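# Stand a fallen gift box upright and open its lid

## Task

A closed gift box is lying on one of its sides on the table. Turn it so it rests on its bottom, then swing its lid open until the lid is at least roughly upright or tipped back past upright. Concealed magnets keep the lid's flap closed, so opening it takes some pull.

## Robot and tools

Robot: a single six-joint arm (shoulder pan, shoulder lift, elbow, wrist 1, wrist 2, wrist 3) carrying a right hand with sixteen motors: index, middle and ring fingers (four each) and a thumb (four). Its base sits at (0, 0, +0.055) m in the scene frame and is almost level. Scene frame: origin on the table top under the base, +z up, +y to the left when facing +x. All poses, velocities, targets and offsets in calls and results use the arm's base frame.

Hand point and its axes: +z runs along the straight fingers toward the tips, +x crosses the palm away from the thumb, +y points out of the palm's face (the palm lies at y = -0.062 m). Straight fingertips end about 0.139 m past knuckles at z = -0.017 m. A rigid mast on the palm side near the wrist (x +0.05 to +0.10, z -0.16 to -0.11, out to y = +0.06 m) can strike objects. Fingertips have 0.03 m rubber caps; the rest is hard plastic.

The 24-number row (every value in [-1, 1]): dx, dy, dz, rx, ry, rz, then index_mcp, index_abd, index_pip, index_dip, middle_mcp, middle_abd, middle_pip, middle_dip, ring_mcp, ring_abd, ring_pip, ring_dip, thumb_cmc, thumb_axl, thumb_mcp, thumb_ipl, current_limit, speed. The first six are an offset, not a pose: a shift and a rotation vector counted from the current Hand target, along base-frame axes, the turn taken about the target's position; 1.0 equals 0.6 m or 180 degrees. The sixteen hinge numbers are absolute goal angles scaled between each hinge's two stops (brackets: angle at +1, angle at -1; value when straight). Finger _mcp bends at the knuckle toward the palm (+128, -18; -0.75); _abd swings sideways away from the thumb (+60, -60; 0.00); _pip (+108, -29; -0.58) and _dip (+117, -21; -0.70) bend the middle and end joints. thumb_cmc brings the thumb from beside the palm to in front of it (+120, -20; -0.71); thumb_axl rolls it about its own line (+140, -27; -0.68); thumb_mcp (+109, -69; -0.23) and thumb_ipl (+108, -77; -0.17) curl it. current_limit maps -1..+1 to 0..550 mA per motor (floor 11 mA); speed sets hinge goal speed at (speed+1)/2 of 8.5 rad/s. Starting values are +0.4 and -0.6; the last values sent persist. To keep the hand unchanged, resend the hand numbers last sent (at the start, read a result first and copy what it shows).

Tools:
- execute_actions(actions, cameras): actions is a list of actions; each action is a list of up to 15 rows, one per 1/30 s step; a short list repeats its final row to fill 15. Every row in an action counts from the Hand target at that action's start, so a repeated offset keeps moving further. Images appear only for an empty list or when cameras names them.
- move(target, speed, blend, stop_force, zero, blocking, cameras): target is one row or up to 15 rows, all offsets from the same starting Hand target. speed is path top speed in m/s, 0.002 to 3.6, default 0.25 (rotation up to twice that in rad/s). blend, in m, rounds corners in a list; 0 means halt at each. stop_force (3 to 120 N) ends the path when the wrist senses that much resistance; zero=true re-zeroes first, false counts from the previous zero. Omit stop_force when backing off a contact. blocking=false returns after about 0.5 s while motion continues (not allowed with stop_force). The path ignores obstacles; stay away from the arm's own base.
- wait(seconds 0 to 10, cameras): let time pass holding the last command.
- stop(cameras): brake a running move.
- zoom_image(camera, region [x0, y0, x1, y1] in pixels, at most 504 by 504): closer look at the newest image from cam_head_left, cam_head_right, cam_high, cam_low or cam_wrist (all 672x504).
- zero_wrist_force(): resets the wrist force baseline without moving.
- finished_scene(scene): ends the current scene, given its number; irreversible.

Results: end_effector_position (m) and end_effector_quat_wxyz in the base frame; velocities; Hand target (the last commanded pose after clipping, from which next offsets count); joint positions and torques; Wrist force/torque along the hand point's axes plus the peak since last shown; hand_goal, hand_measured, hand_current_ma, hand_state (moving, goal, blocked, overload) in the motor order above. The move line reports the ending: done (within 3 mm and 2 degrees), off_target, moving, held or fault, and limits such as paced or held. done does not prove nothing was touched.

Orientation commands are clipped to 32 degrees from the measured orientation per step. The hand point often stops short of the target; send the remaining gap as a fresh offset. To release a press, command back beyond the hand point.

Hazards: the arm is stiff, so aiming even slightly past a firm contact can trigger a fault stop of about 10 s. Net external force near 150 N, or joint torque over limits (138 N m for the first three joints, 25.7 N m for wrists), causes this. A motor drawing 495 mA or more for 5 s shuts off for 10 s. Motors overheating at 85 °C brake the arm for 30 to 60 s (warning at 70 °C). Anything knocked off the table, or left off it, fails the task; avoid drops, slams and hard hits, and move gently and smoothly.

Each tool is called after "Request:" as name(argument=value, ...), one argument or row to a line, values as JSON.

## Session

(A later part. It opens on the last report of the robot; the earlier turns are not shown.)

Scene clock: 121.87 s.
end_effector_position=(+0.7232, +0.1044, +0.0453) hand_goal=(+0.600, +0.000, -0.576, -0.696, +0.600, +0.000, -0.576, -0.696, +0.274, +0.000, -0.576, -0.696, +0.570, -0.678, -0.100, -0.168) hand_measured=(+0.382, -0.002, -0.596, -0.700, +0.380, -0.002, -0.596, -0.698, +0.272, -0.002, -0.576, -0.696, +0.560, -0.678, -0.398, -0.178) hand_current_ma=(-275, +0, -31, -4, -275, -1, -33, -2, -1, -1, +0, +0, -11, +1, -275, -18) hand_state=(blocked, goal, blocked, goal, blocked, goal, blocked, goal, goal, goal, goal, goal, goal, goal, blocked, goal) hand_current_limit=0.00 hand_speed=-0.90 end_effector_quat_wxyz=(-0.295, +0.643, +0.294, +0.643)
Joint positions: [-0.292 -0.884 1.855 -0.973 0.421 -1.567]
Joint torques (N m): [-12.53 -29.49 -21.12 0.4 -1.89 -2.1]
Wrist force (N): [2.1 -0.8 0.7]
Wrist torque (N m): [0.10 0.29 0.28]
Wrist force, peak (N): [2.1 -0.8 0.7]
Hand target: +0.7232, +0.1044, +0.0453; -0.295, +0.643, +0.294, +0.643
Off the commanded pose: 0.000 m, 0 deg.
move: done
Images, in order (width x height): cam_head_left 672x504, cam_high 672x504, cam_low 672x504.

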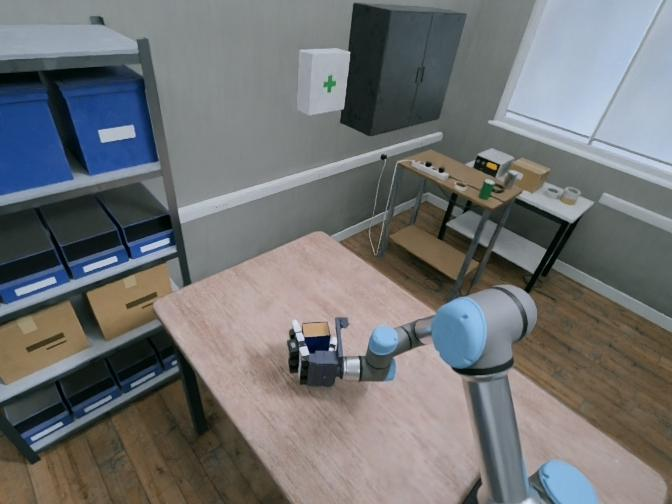

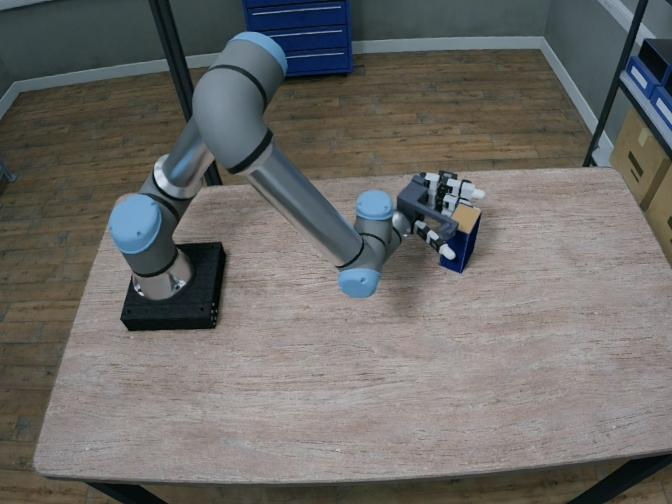

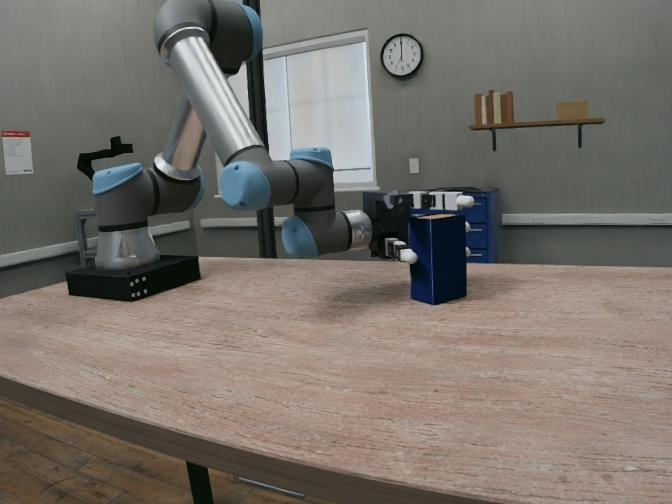

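Request:
move(
  target=[
    [0,0,0.13,0,0,0,0.6,0,-0.576,-0.696,0.6,0,-0.576,-0.696,0.274,0,-0.576,-0.696,0.57,-0.678,-0.1,-0.168,0.2,-0.9],
    [-0.03,0.03,0.13,0.328,0.378,0,0.6,0,-0.576,-0.696,0.6,0,-0.576,-0.696,0.274,0,-0.576,-0.696,0.57,-0.678,-0.1,-0.168,0.2,-0.9],
  ],
  speed=[0.1,0.3],
  cameras=["cam_head_left","cam_head_right","cam_high","cam_low"],
)

Request:
zoom_image(
  camera="cam_low",
  region=[350, 130, 530, 310],
)

Request:
zoom_image(
  camera="cam_high",
  region=[390, 110, 530, 260],
)

Scene clock: 140.97 s.
end_effector_position=(+0.7052, +0.1224, +0.1233) hand_goal=(+0.600, +0.000, -0.576, -0.696, +0.600, +0.000, -0.576, -0.696, +0.274, +0.000, -0.576, -0.696, +0.570, -0.678, -0.100, -0.168) hand_measured=(+0.388, +0.000, -0.600, -0.702, +0.392, +0.000, -0.604, -0.702, +0.276, -0.002, -0.576, -0.696, +0.554, -0.672, -0.398, -0.182) hand_current_ma=(-330, +0, -41, -7, -330, +0, -49, -7, +1, -1, +0, +0, -21, +7, -330, -26) hand_state=(blocked, goal, blocked, goal, blocked, goal, blocked, goal, goal, goal, goal, goal, goal, goal, blocked, goal) hand_current_limit=0.20 hand_speed=-0.90 end_effector_quat_wxyz=(+0.663, -0.661, +0.248, -0.247)
Joint positions: [-0.349 -0.999 1.572 -0.577 0.367 0.007]
Joint torques (N m): [-12.85 -42.76 -10.84 -2.42 -2.23 1.82]
Wrist force (N): [-1.7 0.0 2.1]
Wrist torque (N m): [0.41 0.25 0.20]
Wrist force, peak (N): [-1.7 -0.1 2.4]
Hand target: +0.7052, +0.1224, +0.1233; +0.663, -0.661, +0.248, -0.247
Off the commanded pose: 0.000 m, 0 deg.
move: done
Images, in order (width x height): cam_head_left 672x504, cam_head_right 672x504, cam_high 672x504, cam_low 672x504.

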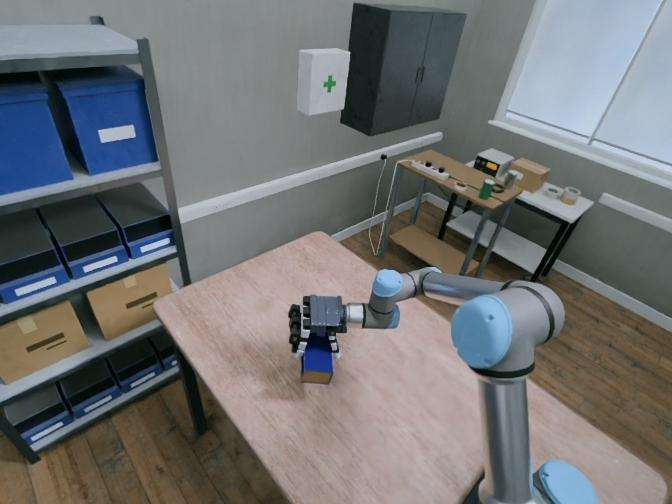

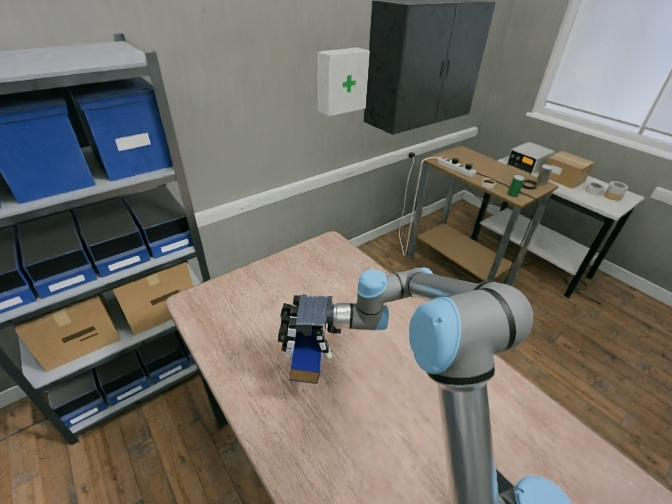

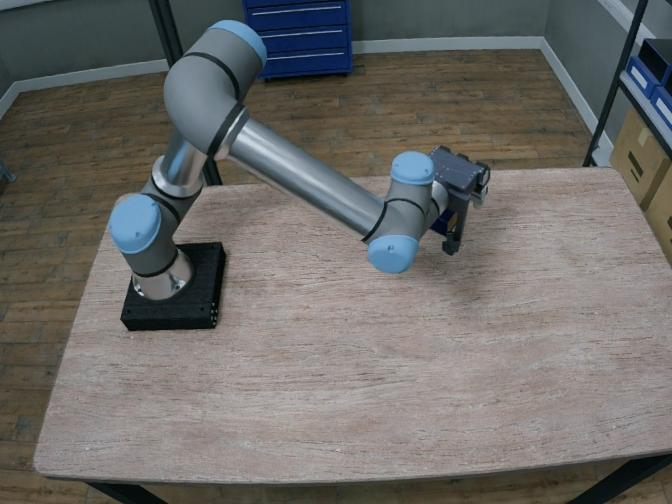

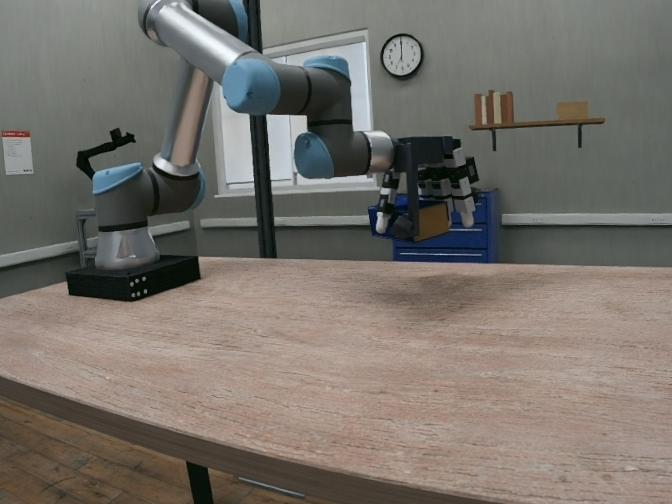

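Scaled by 2.800 from the camera's 672x504 image, which has a finer 960x720 frame.

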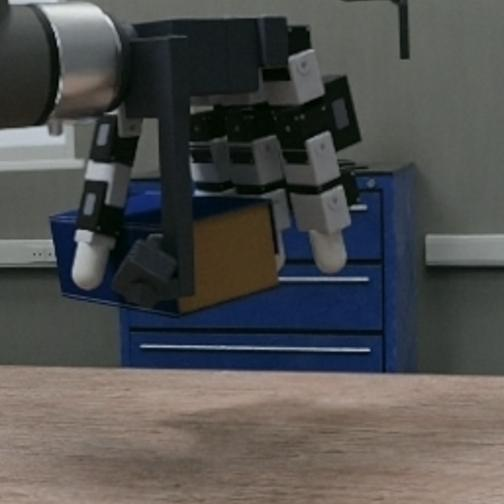

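Scaled by 3.360 from the camera's 672x504 image, which has a finer 960x720 frame.

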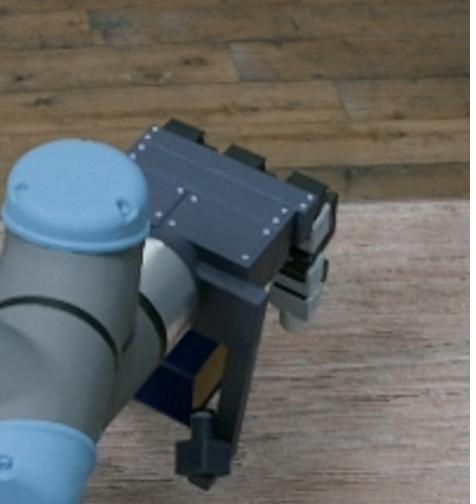

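Request:
move(
  target=[-0.1,0,-0.08,0,0,0,0.6,0,-0.576,-0.696,0.6,0,-0.576,-0.696,0.274,0,-0.576,-0.696,0.57,-0.678,-0.1,-0.168,0.2,-0.9],
  speed=0.15,
)

Request:
move(
  target=[0,0,-0.12,0,0,0,0.6,0,-0.576,-0.696,0.6,0,-0.576,-0.696,0.274,0,-0.576,-0.696,0.57,-0.678,-0.1,-0.168,0.2,-0.9],
  speed=0.02,
  stop_force=3.5,
  cameras=["cam_head_left","cam_high","cam_low"],
)

Request:
zoom_image(
  camera="cam_low",
  region=[310, 150, 490, 330],
)

Scene clock: 145.40 s.
end_effector_position=(+0.6453, +0.1224, +0.0753) hand_goal=(+0.600, +0.000, -0.576, -0.696, +0.600, +0.000, -0.576, -0.696, +0.274, +0.000, -0.576, -0.696, +0.570, -0.678, -0.100, -0.168) hand_measured=(+0.388, +0.000, -0.600, -0.704, +0.392, +0.000, -0.604, -0.702, +0.276, -0.002, -0.576, -0.696, +0.556, -0.672, -0.398, -0.182) hand_current_ma=(-330, +0, -42, -7, -330, +0, -49, -7, +1, -1, +0, +0, -21, +7, -330, -27) hand_state=(blocked, goal, blocked, goal, blocked, goal, blocked, goal, goal, goal, goal, goal, goal, goal, blocked, goal) hand_current_limit=0.20 hand_speed=-0.90 end_effector_quat_wxyz=(+0.663, -0.661, +0.248, -0.247)
Joint positions: [-0.389 -1.044 1.804 -0.765 0.326 0.008]
Joint torques (N m): [-12.15 -50.79 -7.57 -2.46 -2.15 1.85]
Wrist force (N): [-1.9 0.1 2.0]
Wrist torque (N m): [0.39 0.28 0.18]
Wrist force, peak (N): [-2.0 0.2 2.4]
Hand target: +0.6452, +0.1224, +0.0753; +0.663, -0.661, +0.248, -0.247
Off the commanded pose: 0.000 m, 0 deg.
move: done

Scene clock: 149.30 s.
end_effector_position=(+0.6452, +0.1224, +0.0222) hand_goal=(+0.600, +0.000, -0.576, -0.696, +0.600, +0.000, -0.576, -0.696, +0.274, +0.000, -0.576, -0.696, +0.570, -0.678, -0.100, -0.168) hand_measured=(+0.388, +0.002, -0.602, -0.702, +0.392, +0.000, -0.604, -0.700, +0.276, -0.002, -0.576, -0.696, +0.558, -0.672, -0.398, -0.184) hand_current_ma=(-330, +0, -42, -5, -330, +0, -49, -4, +1, -1, +0, +0, -17, +7, -330, -32) hand_state=(blocked, goal, blocked, goal, blocked, goal, blocked, goal, goal, goal, goal, goal, goal, goal, blocked, goal) hand_current_limit=0.20 hand_speed=-0.90 end_effector_quat_wxyz=(+0.663, -0.661, +0.248, -0.247)
Joint positions: [-0.39 -0.95 1.827 -0.882 0.326 0.007]
Joint torques (N m): [-12.79 -54.04 -24.41 1.05 -1.22 -1.01]
Wrist force (N): [-1.8 -0.1 1.6]
Wrist torque (N m): [0.39 0.27 0.18]
Wrist force, peak (N): [-1.3 -7.5 3.2]
Hand target: +0.6452, +0.1224, +0.0222; +0.663, -0.661, +0.248, -0.247 (not the last commanded pose)
Off the commanded pose: 0.019 m, 0 deg.
move: contact
Images, in order (width x height): cam_head_left 672x504, cam_high 672x504, cam_low 672x504.

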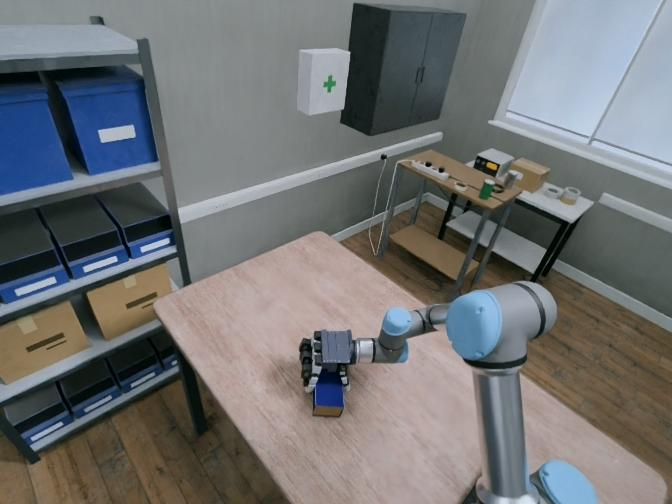

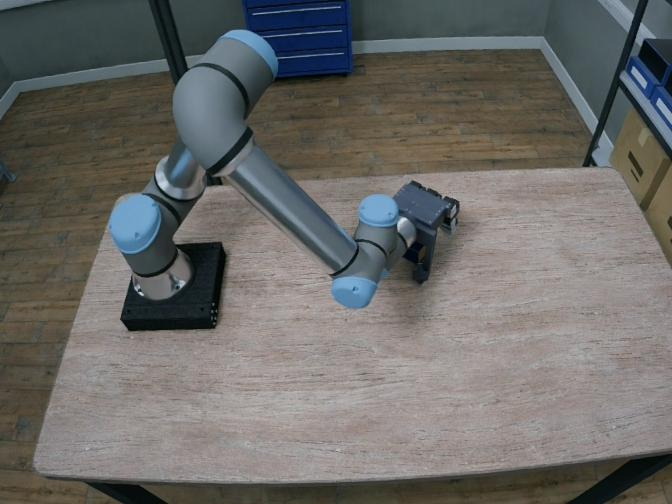

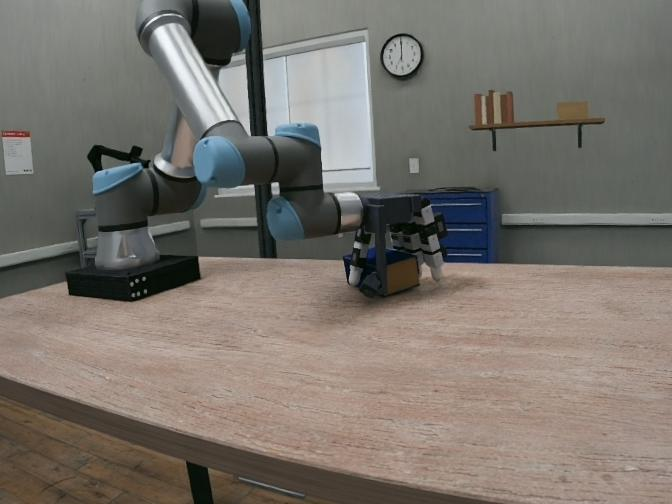

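Scaled by 2.800 from the camera's 672x504 image, which has a finer 960x720 frame.

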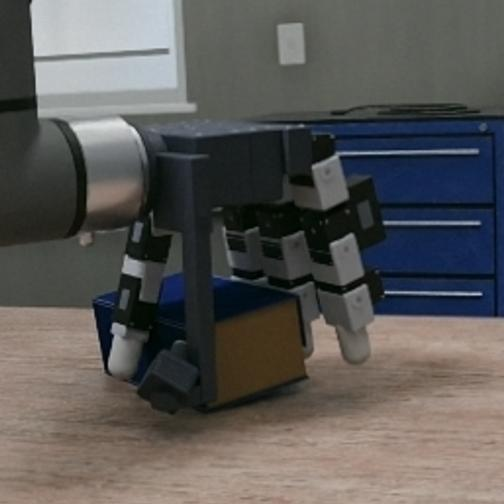

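Request:
move(
  target=[
    [0,0,0,0,0,0,0.2,0,-0.576,-0.696,0.2,0,-0.576,-0.696,0.2,0,-0.576,-0.696,0.57,-0.678,-0.5,-0.168,0.2,-0.9],
    [0,0,0.2,0,0,0,0.2,0,-0.576,-0.696,0.2,0,-0.576,-0.696,0.2,0,-0.576,-0.696,0.57,-0.678,-0.5,-0.168,0.2,-0.9],
    [-0.1,0.3,0.4,0,0,0,0.2,0,-0.576,-0.696,0.2,0,-0.576,-0.696,0.2,0,-0.576,-0.696,0.57,-0.678,-0.5,-0.168,0.2,-0.9],
  ],
  speed=[0.1,0.15,0.4],
  cameras=["cam_head_left","cam_head_right","cam_high","cam_low"],
)

Request:
zoom_image(
  camera="cam_low",
  region=[320, 230, 440, 320],
)

Request:
zoom_image(
  camera="cam_high",
  region=[350, 160, 470, 290],
)

Request:
zoom_image(
  camera="cam_head_left",
  region=[280, 340, 380, 430],
)

Request:
zoom_image(
  camera="cam_head_right",
  region=[260, 340, 360, 430],
)

Scene clock: 164.03 s.
end_effector_position=(+0.5852, +0.3024, +0.2622) hand_goal=(+0.200, +0.000, -0.576, -0.696, +0.200, +0.000, -0.576, -0.696, +0.200, +0.000, -0.576, -0.696, +0.570, -0.678, -0.500, -0.168) hand_measured=(+0.208, +0.002, -0.578, -0.698, +0.208, +0.000, -0.578, -0.698, +0.210, -0.002, -0.576, -0.696, +0.568, -0.676, -0.494, -0.170) hand_current_ma=(+11, +0, -1, -2, +11, +0, -1, -1, +12, -1, +0, +0, +0, +2, +6, -1) hand_state=(goal, goal, goal, goal, goal, goal, goal, goal, goal, goal, goal, goal, goal, goal, goal, goal) hand_current_limit=0.20 hand_speed=-0.90 end_effector_quat_wxyz=(+0.663, -0.661, +0.248, -0.247)
Joint positions: [-0.043 -1.387 1.736 -0.351 0.673 0.005]
Joint torques (N m): [14.77 -17.23 -30.88 0.39 2.22 -1.86]
Wrist force (N): [-1.4 -0.5 1.5]
Wrist torque (N m): [0.37 0.21 0.35]
Wrist force, peak (N): [-3.2 -2.1 2.5]
Hand target: +0.5852, +0.3024, +0.2622; +0.663, -0.661, +0.248, -0.247
Off the commanded pose: 0.000 m, 0 deg.
move: done
Images, in order (width x height): cam_head_left 672x504, cam_head_right 672x504, cam_high 672x504, cam_low 672x504.

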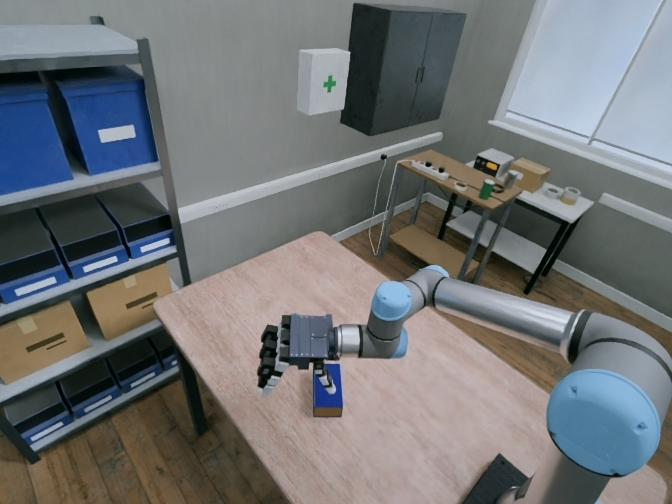

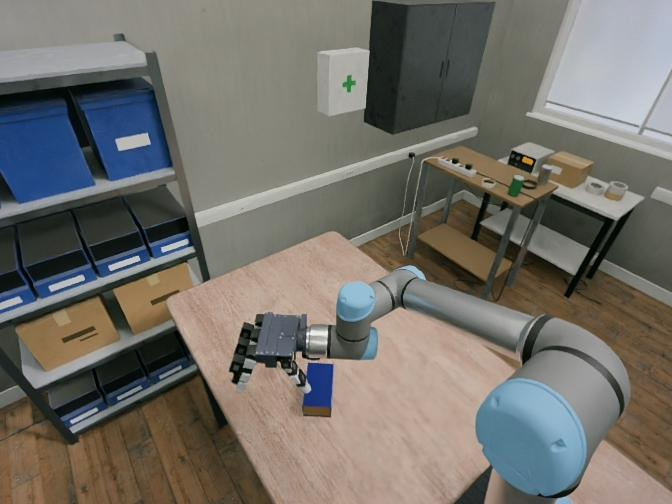

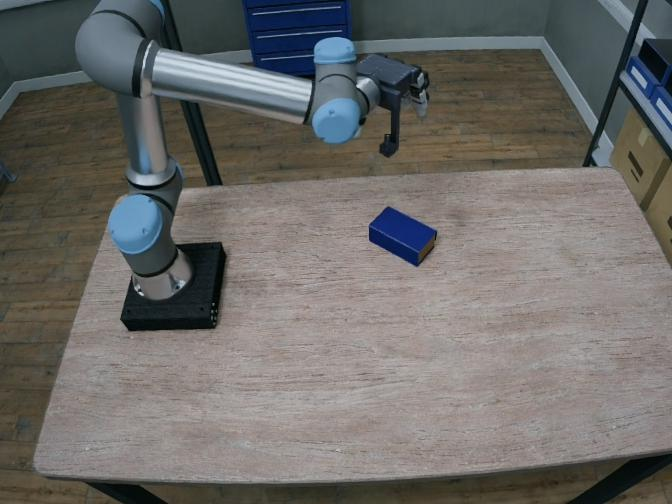

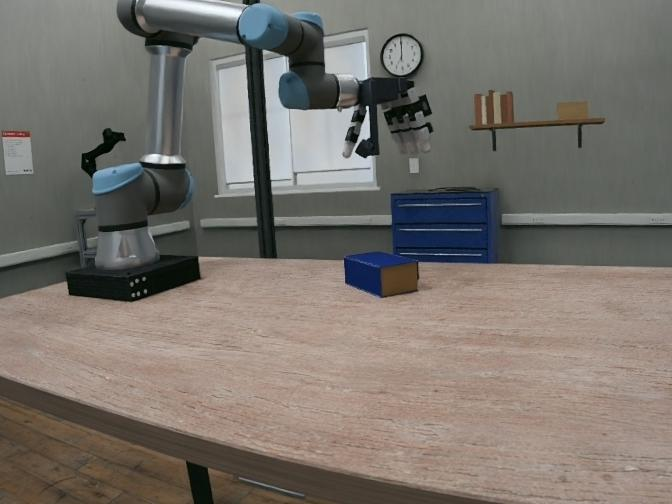

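Scaled by 4.200 from the camera's 672x504 image, which has a finer 960x720 frame.

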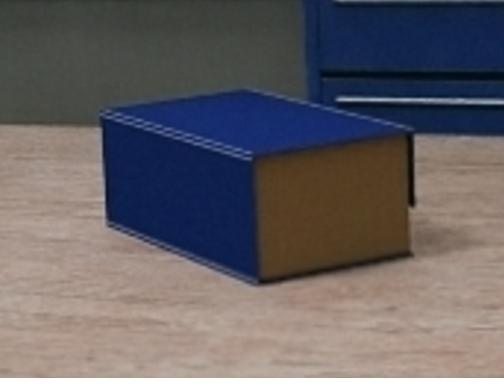

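Scaled by 3.877 from the camera's 672x504 image, which has a finer 960x720 frame.

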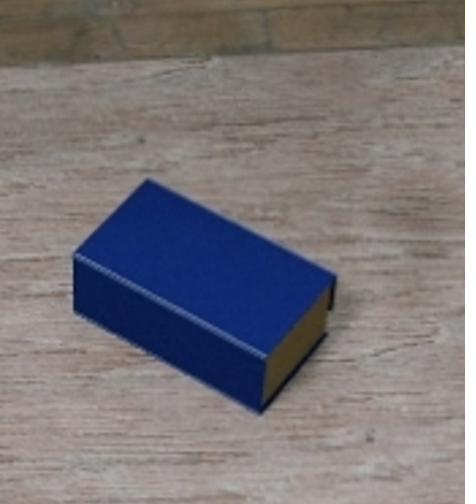

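Scaled by 5.040 from the camera's 672x504 image, which has a finer 960x720 frame.

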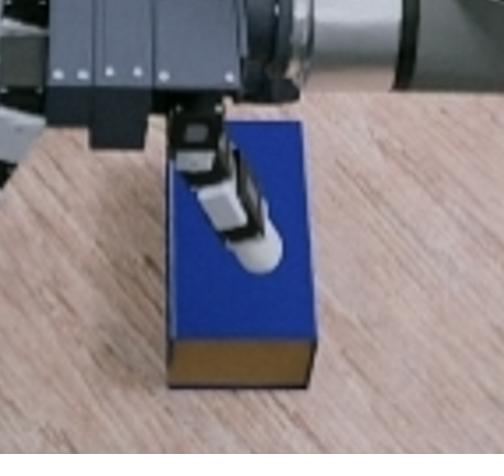

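Scaled by 5.040 from the camera's 672x504 image, which has a finer 960x720 frame.

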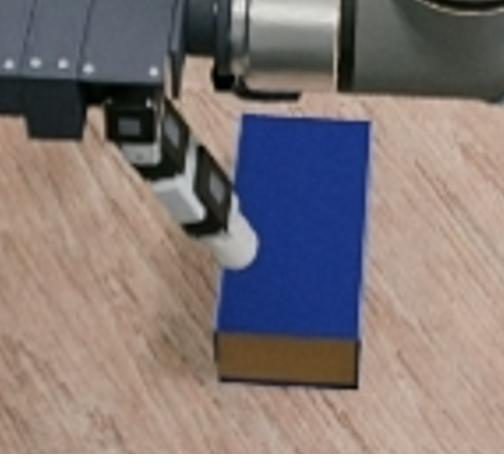

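Request:
move(
  target=[
    [0.2,-0.057,-0.103,-0.378,0.328,0,-0.342,0,-0.139,-0.261,-0.342,0,-0.139,-0.261,-0.342,0,-0.139,-0.261,-0.714,-0.678,-0.226,-0.168,0.2,-0.5],
    [0.2,-0.057,-0.432,-0.378,0.328,0,-0.342,0,-0.139,-0.261,-0.342,0,-0.139,-0.261,-0.342,0,-0.139,-0.261,-0.714,-0.678,-0.226,-0.168,0.2,-0.5],
  ],
  speed=[0.4,0.2],
  cameras=["cam_head_left","cam_head_right","cam_high","cam_low"],
)

Request:
zoom_image(
  camera="cam_low",
  region=[330, 180, 510, 320],
)

Request:
zoom_image(
  camera="cam_high",
  region=[350, 110, 510, 290],
)

Request:
zoom_image(
  camera="cam_head_left",
  region=[230, 290, 380, 440],
)

Scene clock: 195.77 s.
end_effector_position=(+0.7039, +0.2678, +0.0032) hand_goal=(-0.342, +0.000, -0.140, -0.262, -0.342, +0.000, -0.140, -0.262, -0.342, +0.000, -0.140, -0.262, -0.714, -0.678, -0.226, -0.168) hand_measured=(-0.346, +0.004, -0.114, -0.244, -0.340, +0.000, -0.142, -0.264, -0.340, -0.002, -0.142, -0.266, -0.704, -0.676, -0.224, -0.170) hand_current_ma=(-3, +3, +44, +27, +1, +0, -1, -2, +1, -1, -1, -2, +13, +1, +2, -1) hand_state=(goal, goal, blocked, goal, goal, goal, goal, goal, goal, goal, goal, goal, goal, goal, goal, goal) hand_current_limit=0.20 hand_speed=-0.50 end_effector_quat_wxyz=(-0.148, +0.918, -0.327, +0.169)
Joint positions: [0.209 -0.173 0.035 1.262 1.497 -0.661]
Joint torques (N m): [3.26 -5.2 -6.29 0.05 4.6 0.52]
Wrist force (N): [7.0 -35.5 -43.5]
Wrist torque (N m): [2.56 -0.94 1.01]
Wrist force, peak (N): [7.0 -35.5 -43.5]
Hand target: +0.7052, +0.2682, +0.0030; +0.000, +0.936, -0.351, +0.001
Off the commanded pose: 0.001 m, 26 deg.
elbow stopped short: the move would have taken joint 3 (elbow) straighter than the controller allows.
move: off_target; limits=paced
Images, in order (width x height): cam_head_left 672x504, cam_head_right 672x504, cam_high 672x504, cam_low 672x504.

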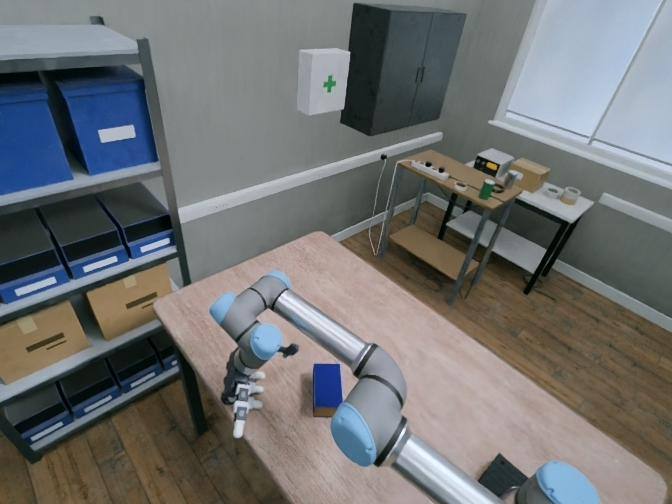

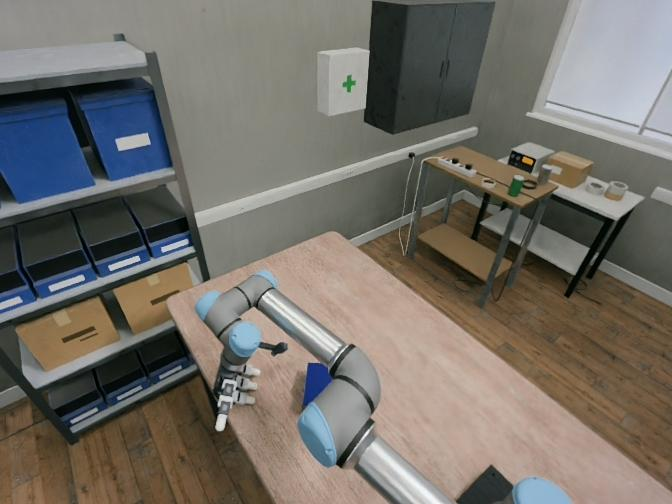

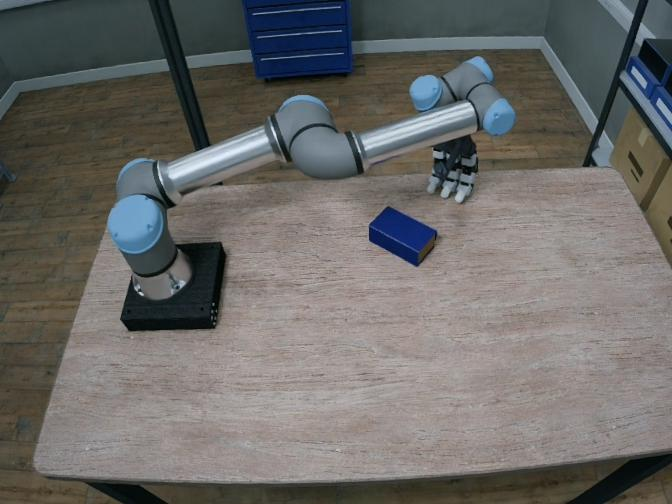

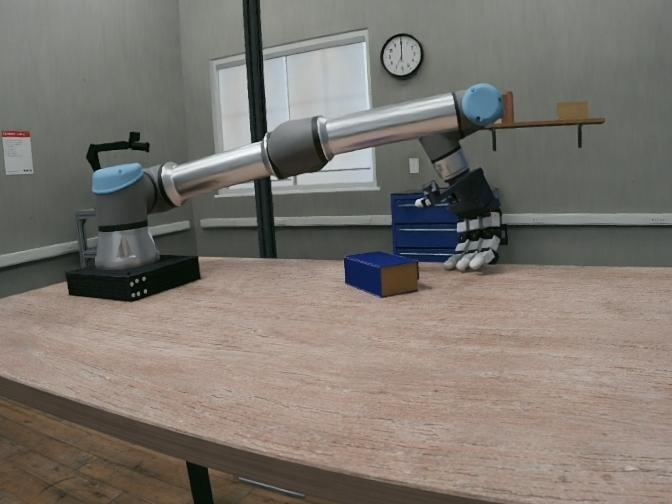

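Scaled by 2.800 from the camera's 672x504 image, which has a finer 960x720 frame.

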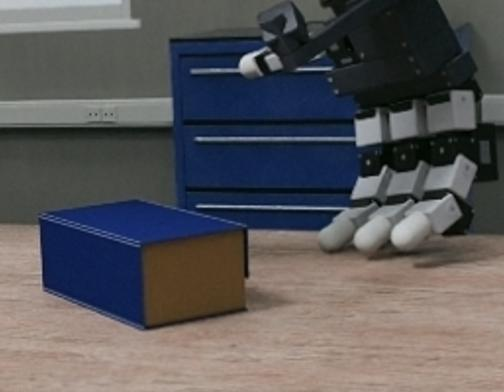

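Scaled by 2.800 from the camera's 672x504 image, which has a finer 960x720 frame.

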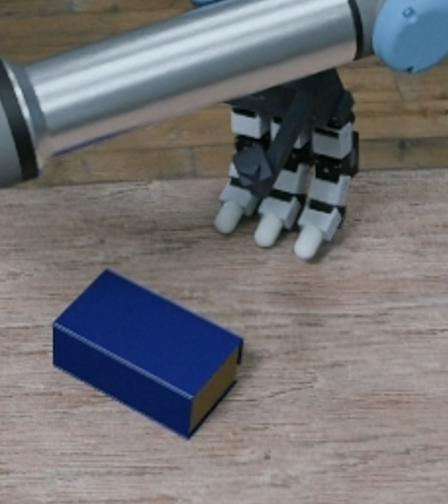

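Scaled by 3.360 from the camera's 672x504 image, which has a finer 960x720 frame.

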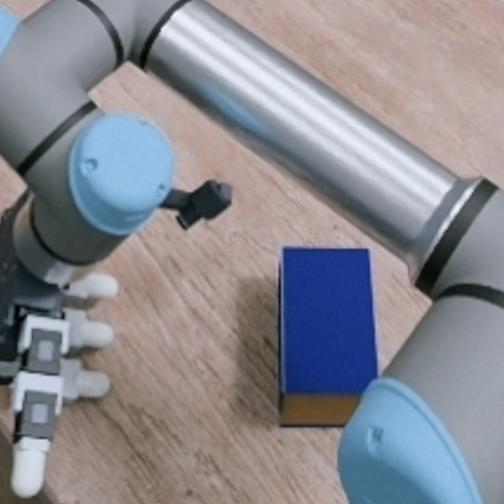

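Request:
move(
  target=[
    [-0.02,-0.02,0.12,0,0,0,-0.342,0,-0.139,-0.261,-0.342,0,-0.139,-0.261,-0.342,0,-0.139,-0.261,-0.714,-0.678,-0.226,-0.168,0.2,-0.5],
    [-0.12,-0.07,0.2,0,0,0,-0.342,0,-0.139,-0.261,-0.342,0,-0.139,-0.261,-0.342,0,-0.139,-0.261,-0.714,-0.678,-0.226,-0.168,0.2,-0.5],
  ],
  speed=0.1,
  cameras=["cam_head_left","cam_high","cam_low"],
)

Scene clock: 205.50 s.
end_effector_position=(+0.6317, +0.2256, +0.1225) hand_goal=(-0.342, +0.000, -0.140, -0.262, -0.342, +0.000, -0.140, -0.262, -0.342, +0.000, -0.140, -0.262, -0.714, -0.678, -0.226, -0.168) hand_measured=(-0.346, +0.002, -0.140, -0.260, -0.342, +0.000, -0.142, -0.264, -0.342, -0.002, -0.142, -0.266, -0.708, -0.676, -0.224, -0.170) hand_current_ma=(-4, +1, +0, +2, +0, +0, -1, -2, +0, -1, -1, -2, +7, +1, +2, -1) hand_state=(goal, goal, goal, goal, goal, goal, goal, goal, goal, goal, goal, goal, goal, goal, goal, goal) hand_current_limit=0.20 hand_speed=-0.50 end_effector_quat_wxyz=(-0.075, +0.934, -0.338, +0.088)
Joint positions: [0.184 -0.296 0.035 1.604 1.531 -0.687]
Joint torques (N m): [-12.27 -72.54 -22.46 3.76 2.1 -1.96]
Wrist force (N): [-0.9 0.5 -0.6]
Wrist torque (N m): [0.31 0.07 0.12]
Wrist force, peak (N): [8.2 -39.9 -49.6]
Hand target: +0.6332, +0.2262, +0.1230; +0.000, +0.936, -0.351, +0.001
Off the commanded pose: 0.002 m, 13 deg.
elbow stopped short: the move would have taken joint 3 (elbow) straighter than the controller allows.
move: off_target
Images, in order (width x height): cam_head_left 672x504, cam_high 672x504, cam_low 672x504.

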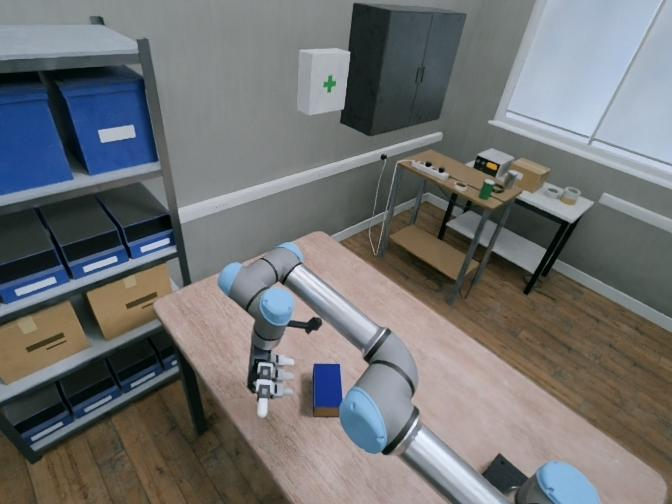

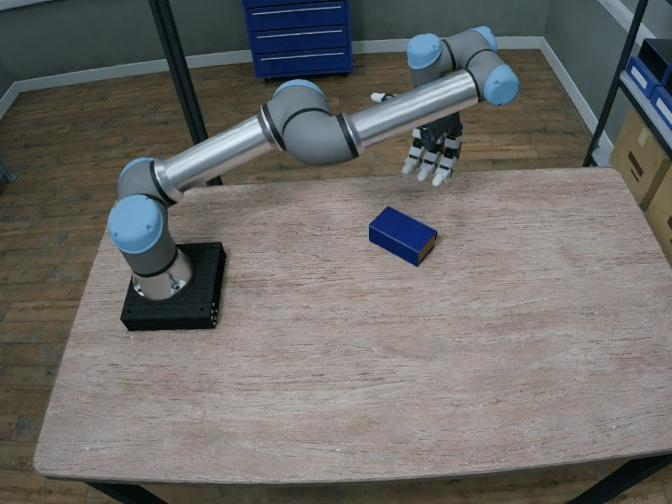

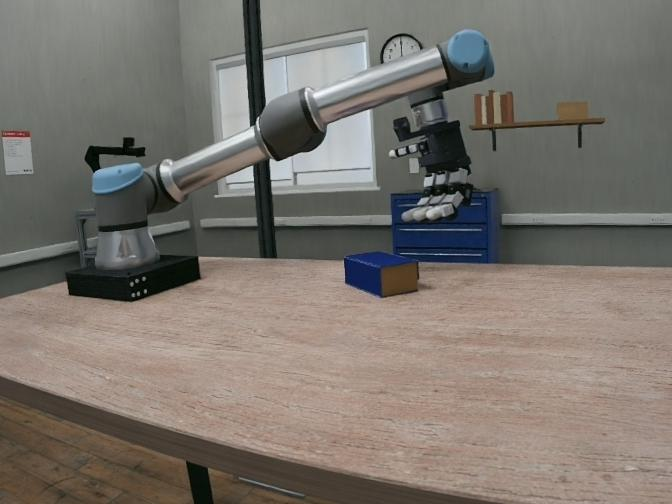

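Request:
move(
  target=[
    [0.045,0.023,0.05,0.126,-0.109,0,-0.205,0,0.007,-0.116,-0.205,0,0.007,-0.116,-0.205,0,0.007,-0.116,-0.714,-0.678,-0.226,-0.168,0.2,-0.5],
    [0.045,0.023,-0.22,0.126,-0.109,0,-0.205,0,0.007,-0.116,-0.205,0,0.007,-0.116,-0.205,0,0.007,-0.116,-0.714,-0.678,-0.226,-0.168,0.2,-0.5],
  ],
  speed=[0.2,0.1],
  stop_force=10,
  cameras=["cam_head_left","cam_head_right","cam_high","cam_low"],
)

Request:
zoom_image(
  camera="cam_low",
  region=[330, 180, 510, 320],
)

Request:
zoom_image(
  camera="cam_high",
  region=[350, 110, 510, 290],
)

Request:
zoom_image(
  camera="cam_head_left",
  region=[230, 290, 380, 440],
)

Scene clock: 223.40 s.
end_effector_position=(+0.6602, +0.2400, -0.0090) hand_goal=(-0.206, +0.000, +0.006, -0.116, -0.206, +0.000, +0.006, -0.116, -0.206, +0.000, +0.006, -0.116, -0.714, -0.678, -0.226, -0.168) hand_measured=(-0.212, +0.002, +0.000, -0.120, -0.212, +0.000, +0.000, -0.120, -0.212, -0.002, +0.004, -0.120, -0.708, -0.676, -0.224, -0.168) hand_current_ma=(-6, +1, -5, -3, -6, +0, -6, -2, -5, -1, -2, -3, +7, +1, +2, -1) hand_state=(goal, goal, goal, goal, goal, goal, goal, goal, goal, goal, goal, goal, goal, goal, goal, goal) hand_current_limit=0.20 hand_speed=-0.50 end_effector_quat_wxyz=(-0.243, +0.904, -0.339, +0.090)
Joint positions: [0.092 -0.486 0.718 0.944 1.218 -0.69]
Joint torques (N m): [-6.18 -44.97 -10.25 0.17 -1.73 2.15]
Wrist force (N): [-1.3 -1.4 -1.2]
Wrist torque (N m): [0.34 0.17 0.02]
Wrist force, peak (N): [-1.4 -1.8 -1.5]
Hand target: +0.6602, +0.2400, -0.0090; -0.243, +0.904, -0.339, +0.090
Off the commanded pose: 0.000 m, 0 deg.
move: done
Images, in order (width x height): cam_head_left 672x504, cam_head_right 672x504, cam_high 672x504, cam_low 672x504.

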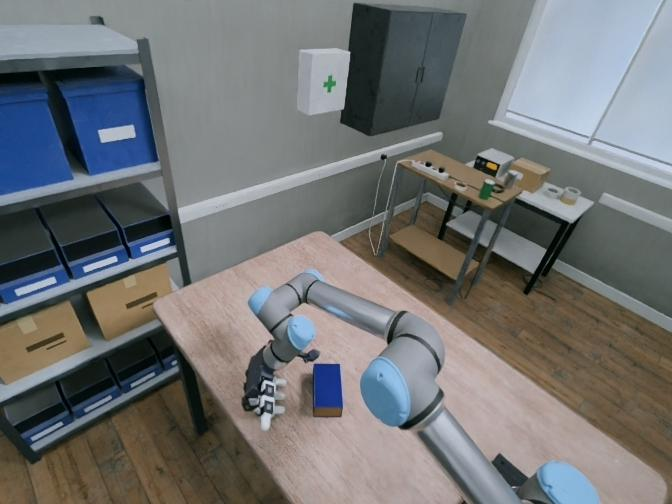

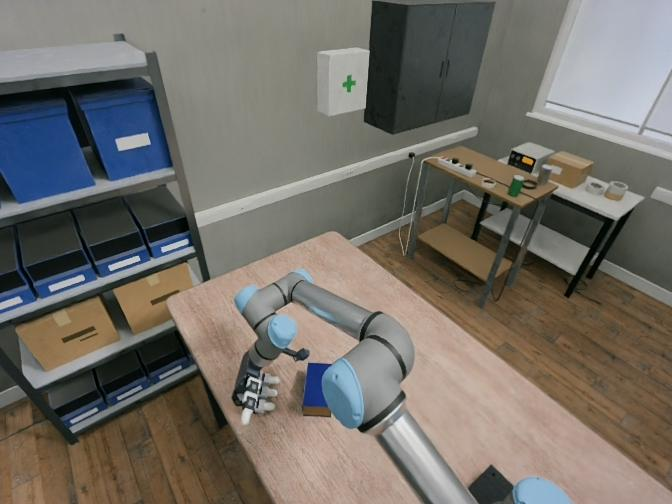

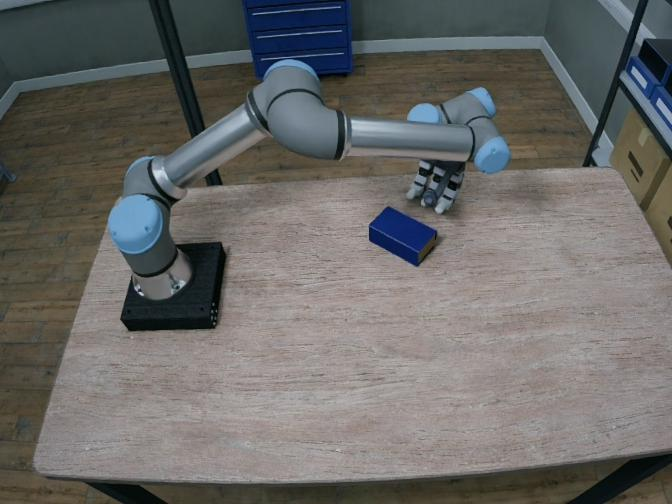

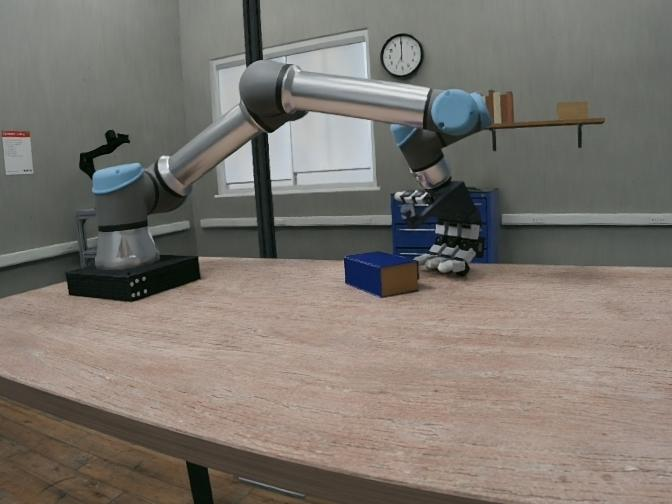

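Scaled by 2.800 from the camera's 672x504 image, which has a finer 960x720 frame.

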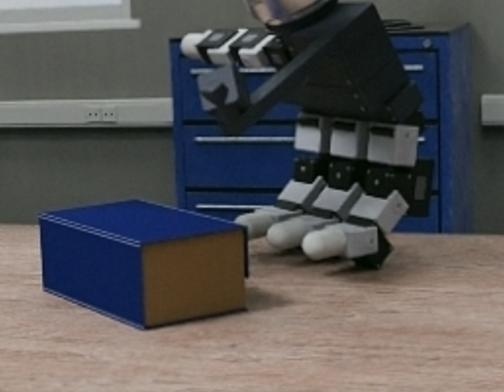

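Scaled by 2.800 from the camera's 672x504 image, which has a finer 960x720 frame.

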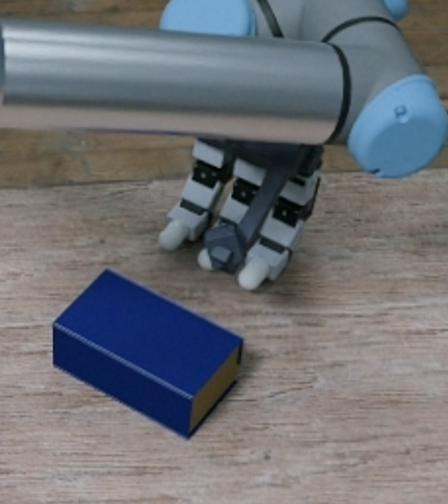

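Scaled by 3.360 from the camera's 672x504 image, which has a finer 960x720 frame.

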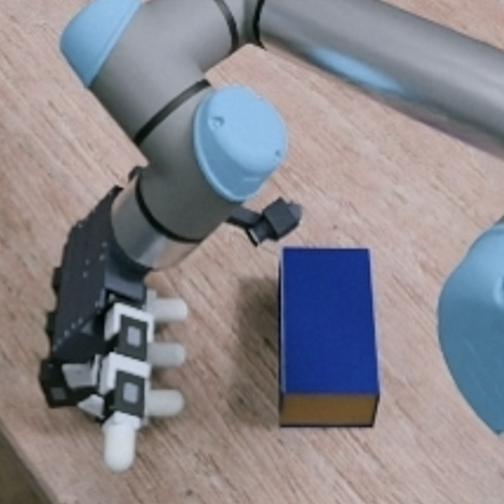

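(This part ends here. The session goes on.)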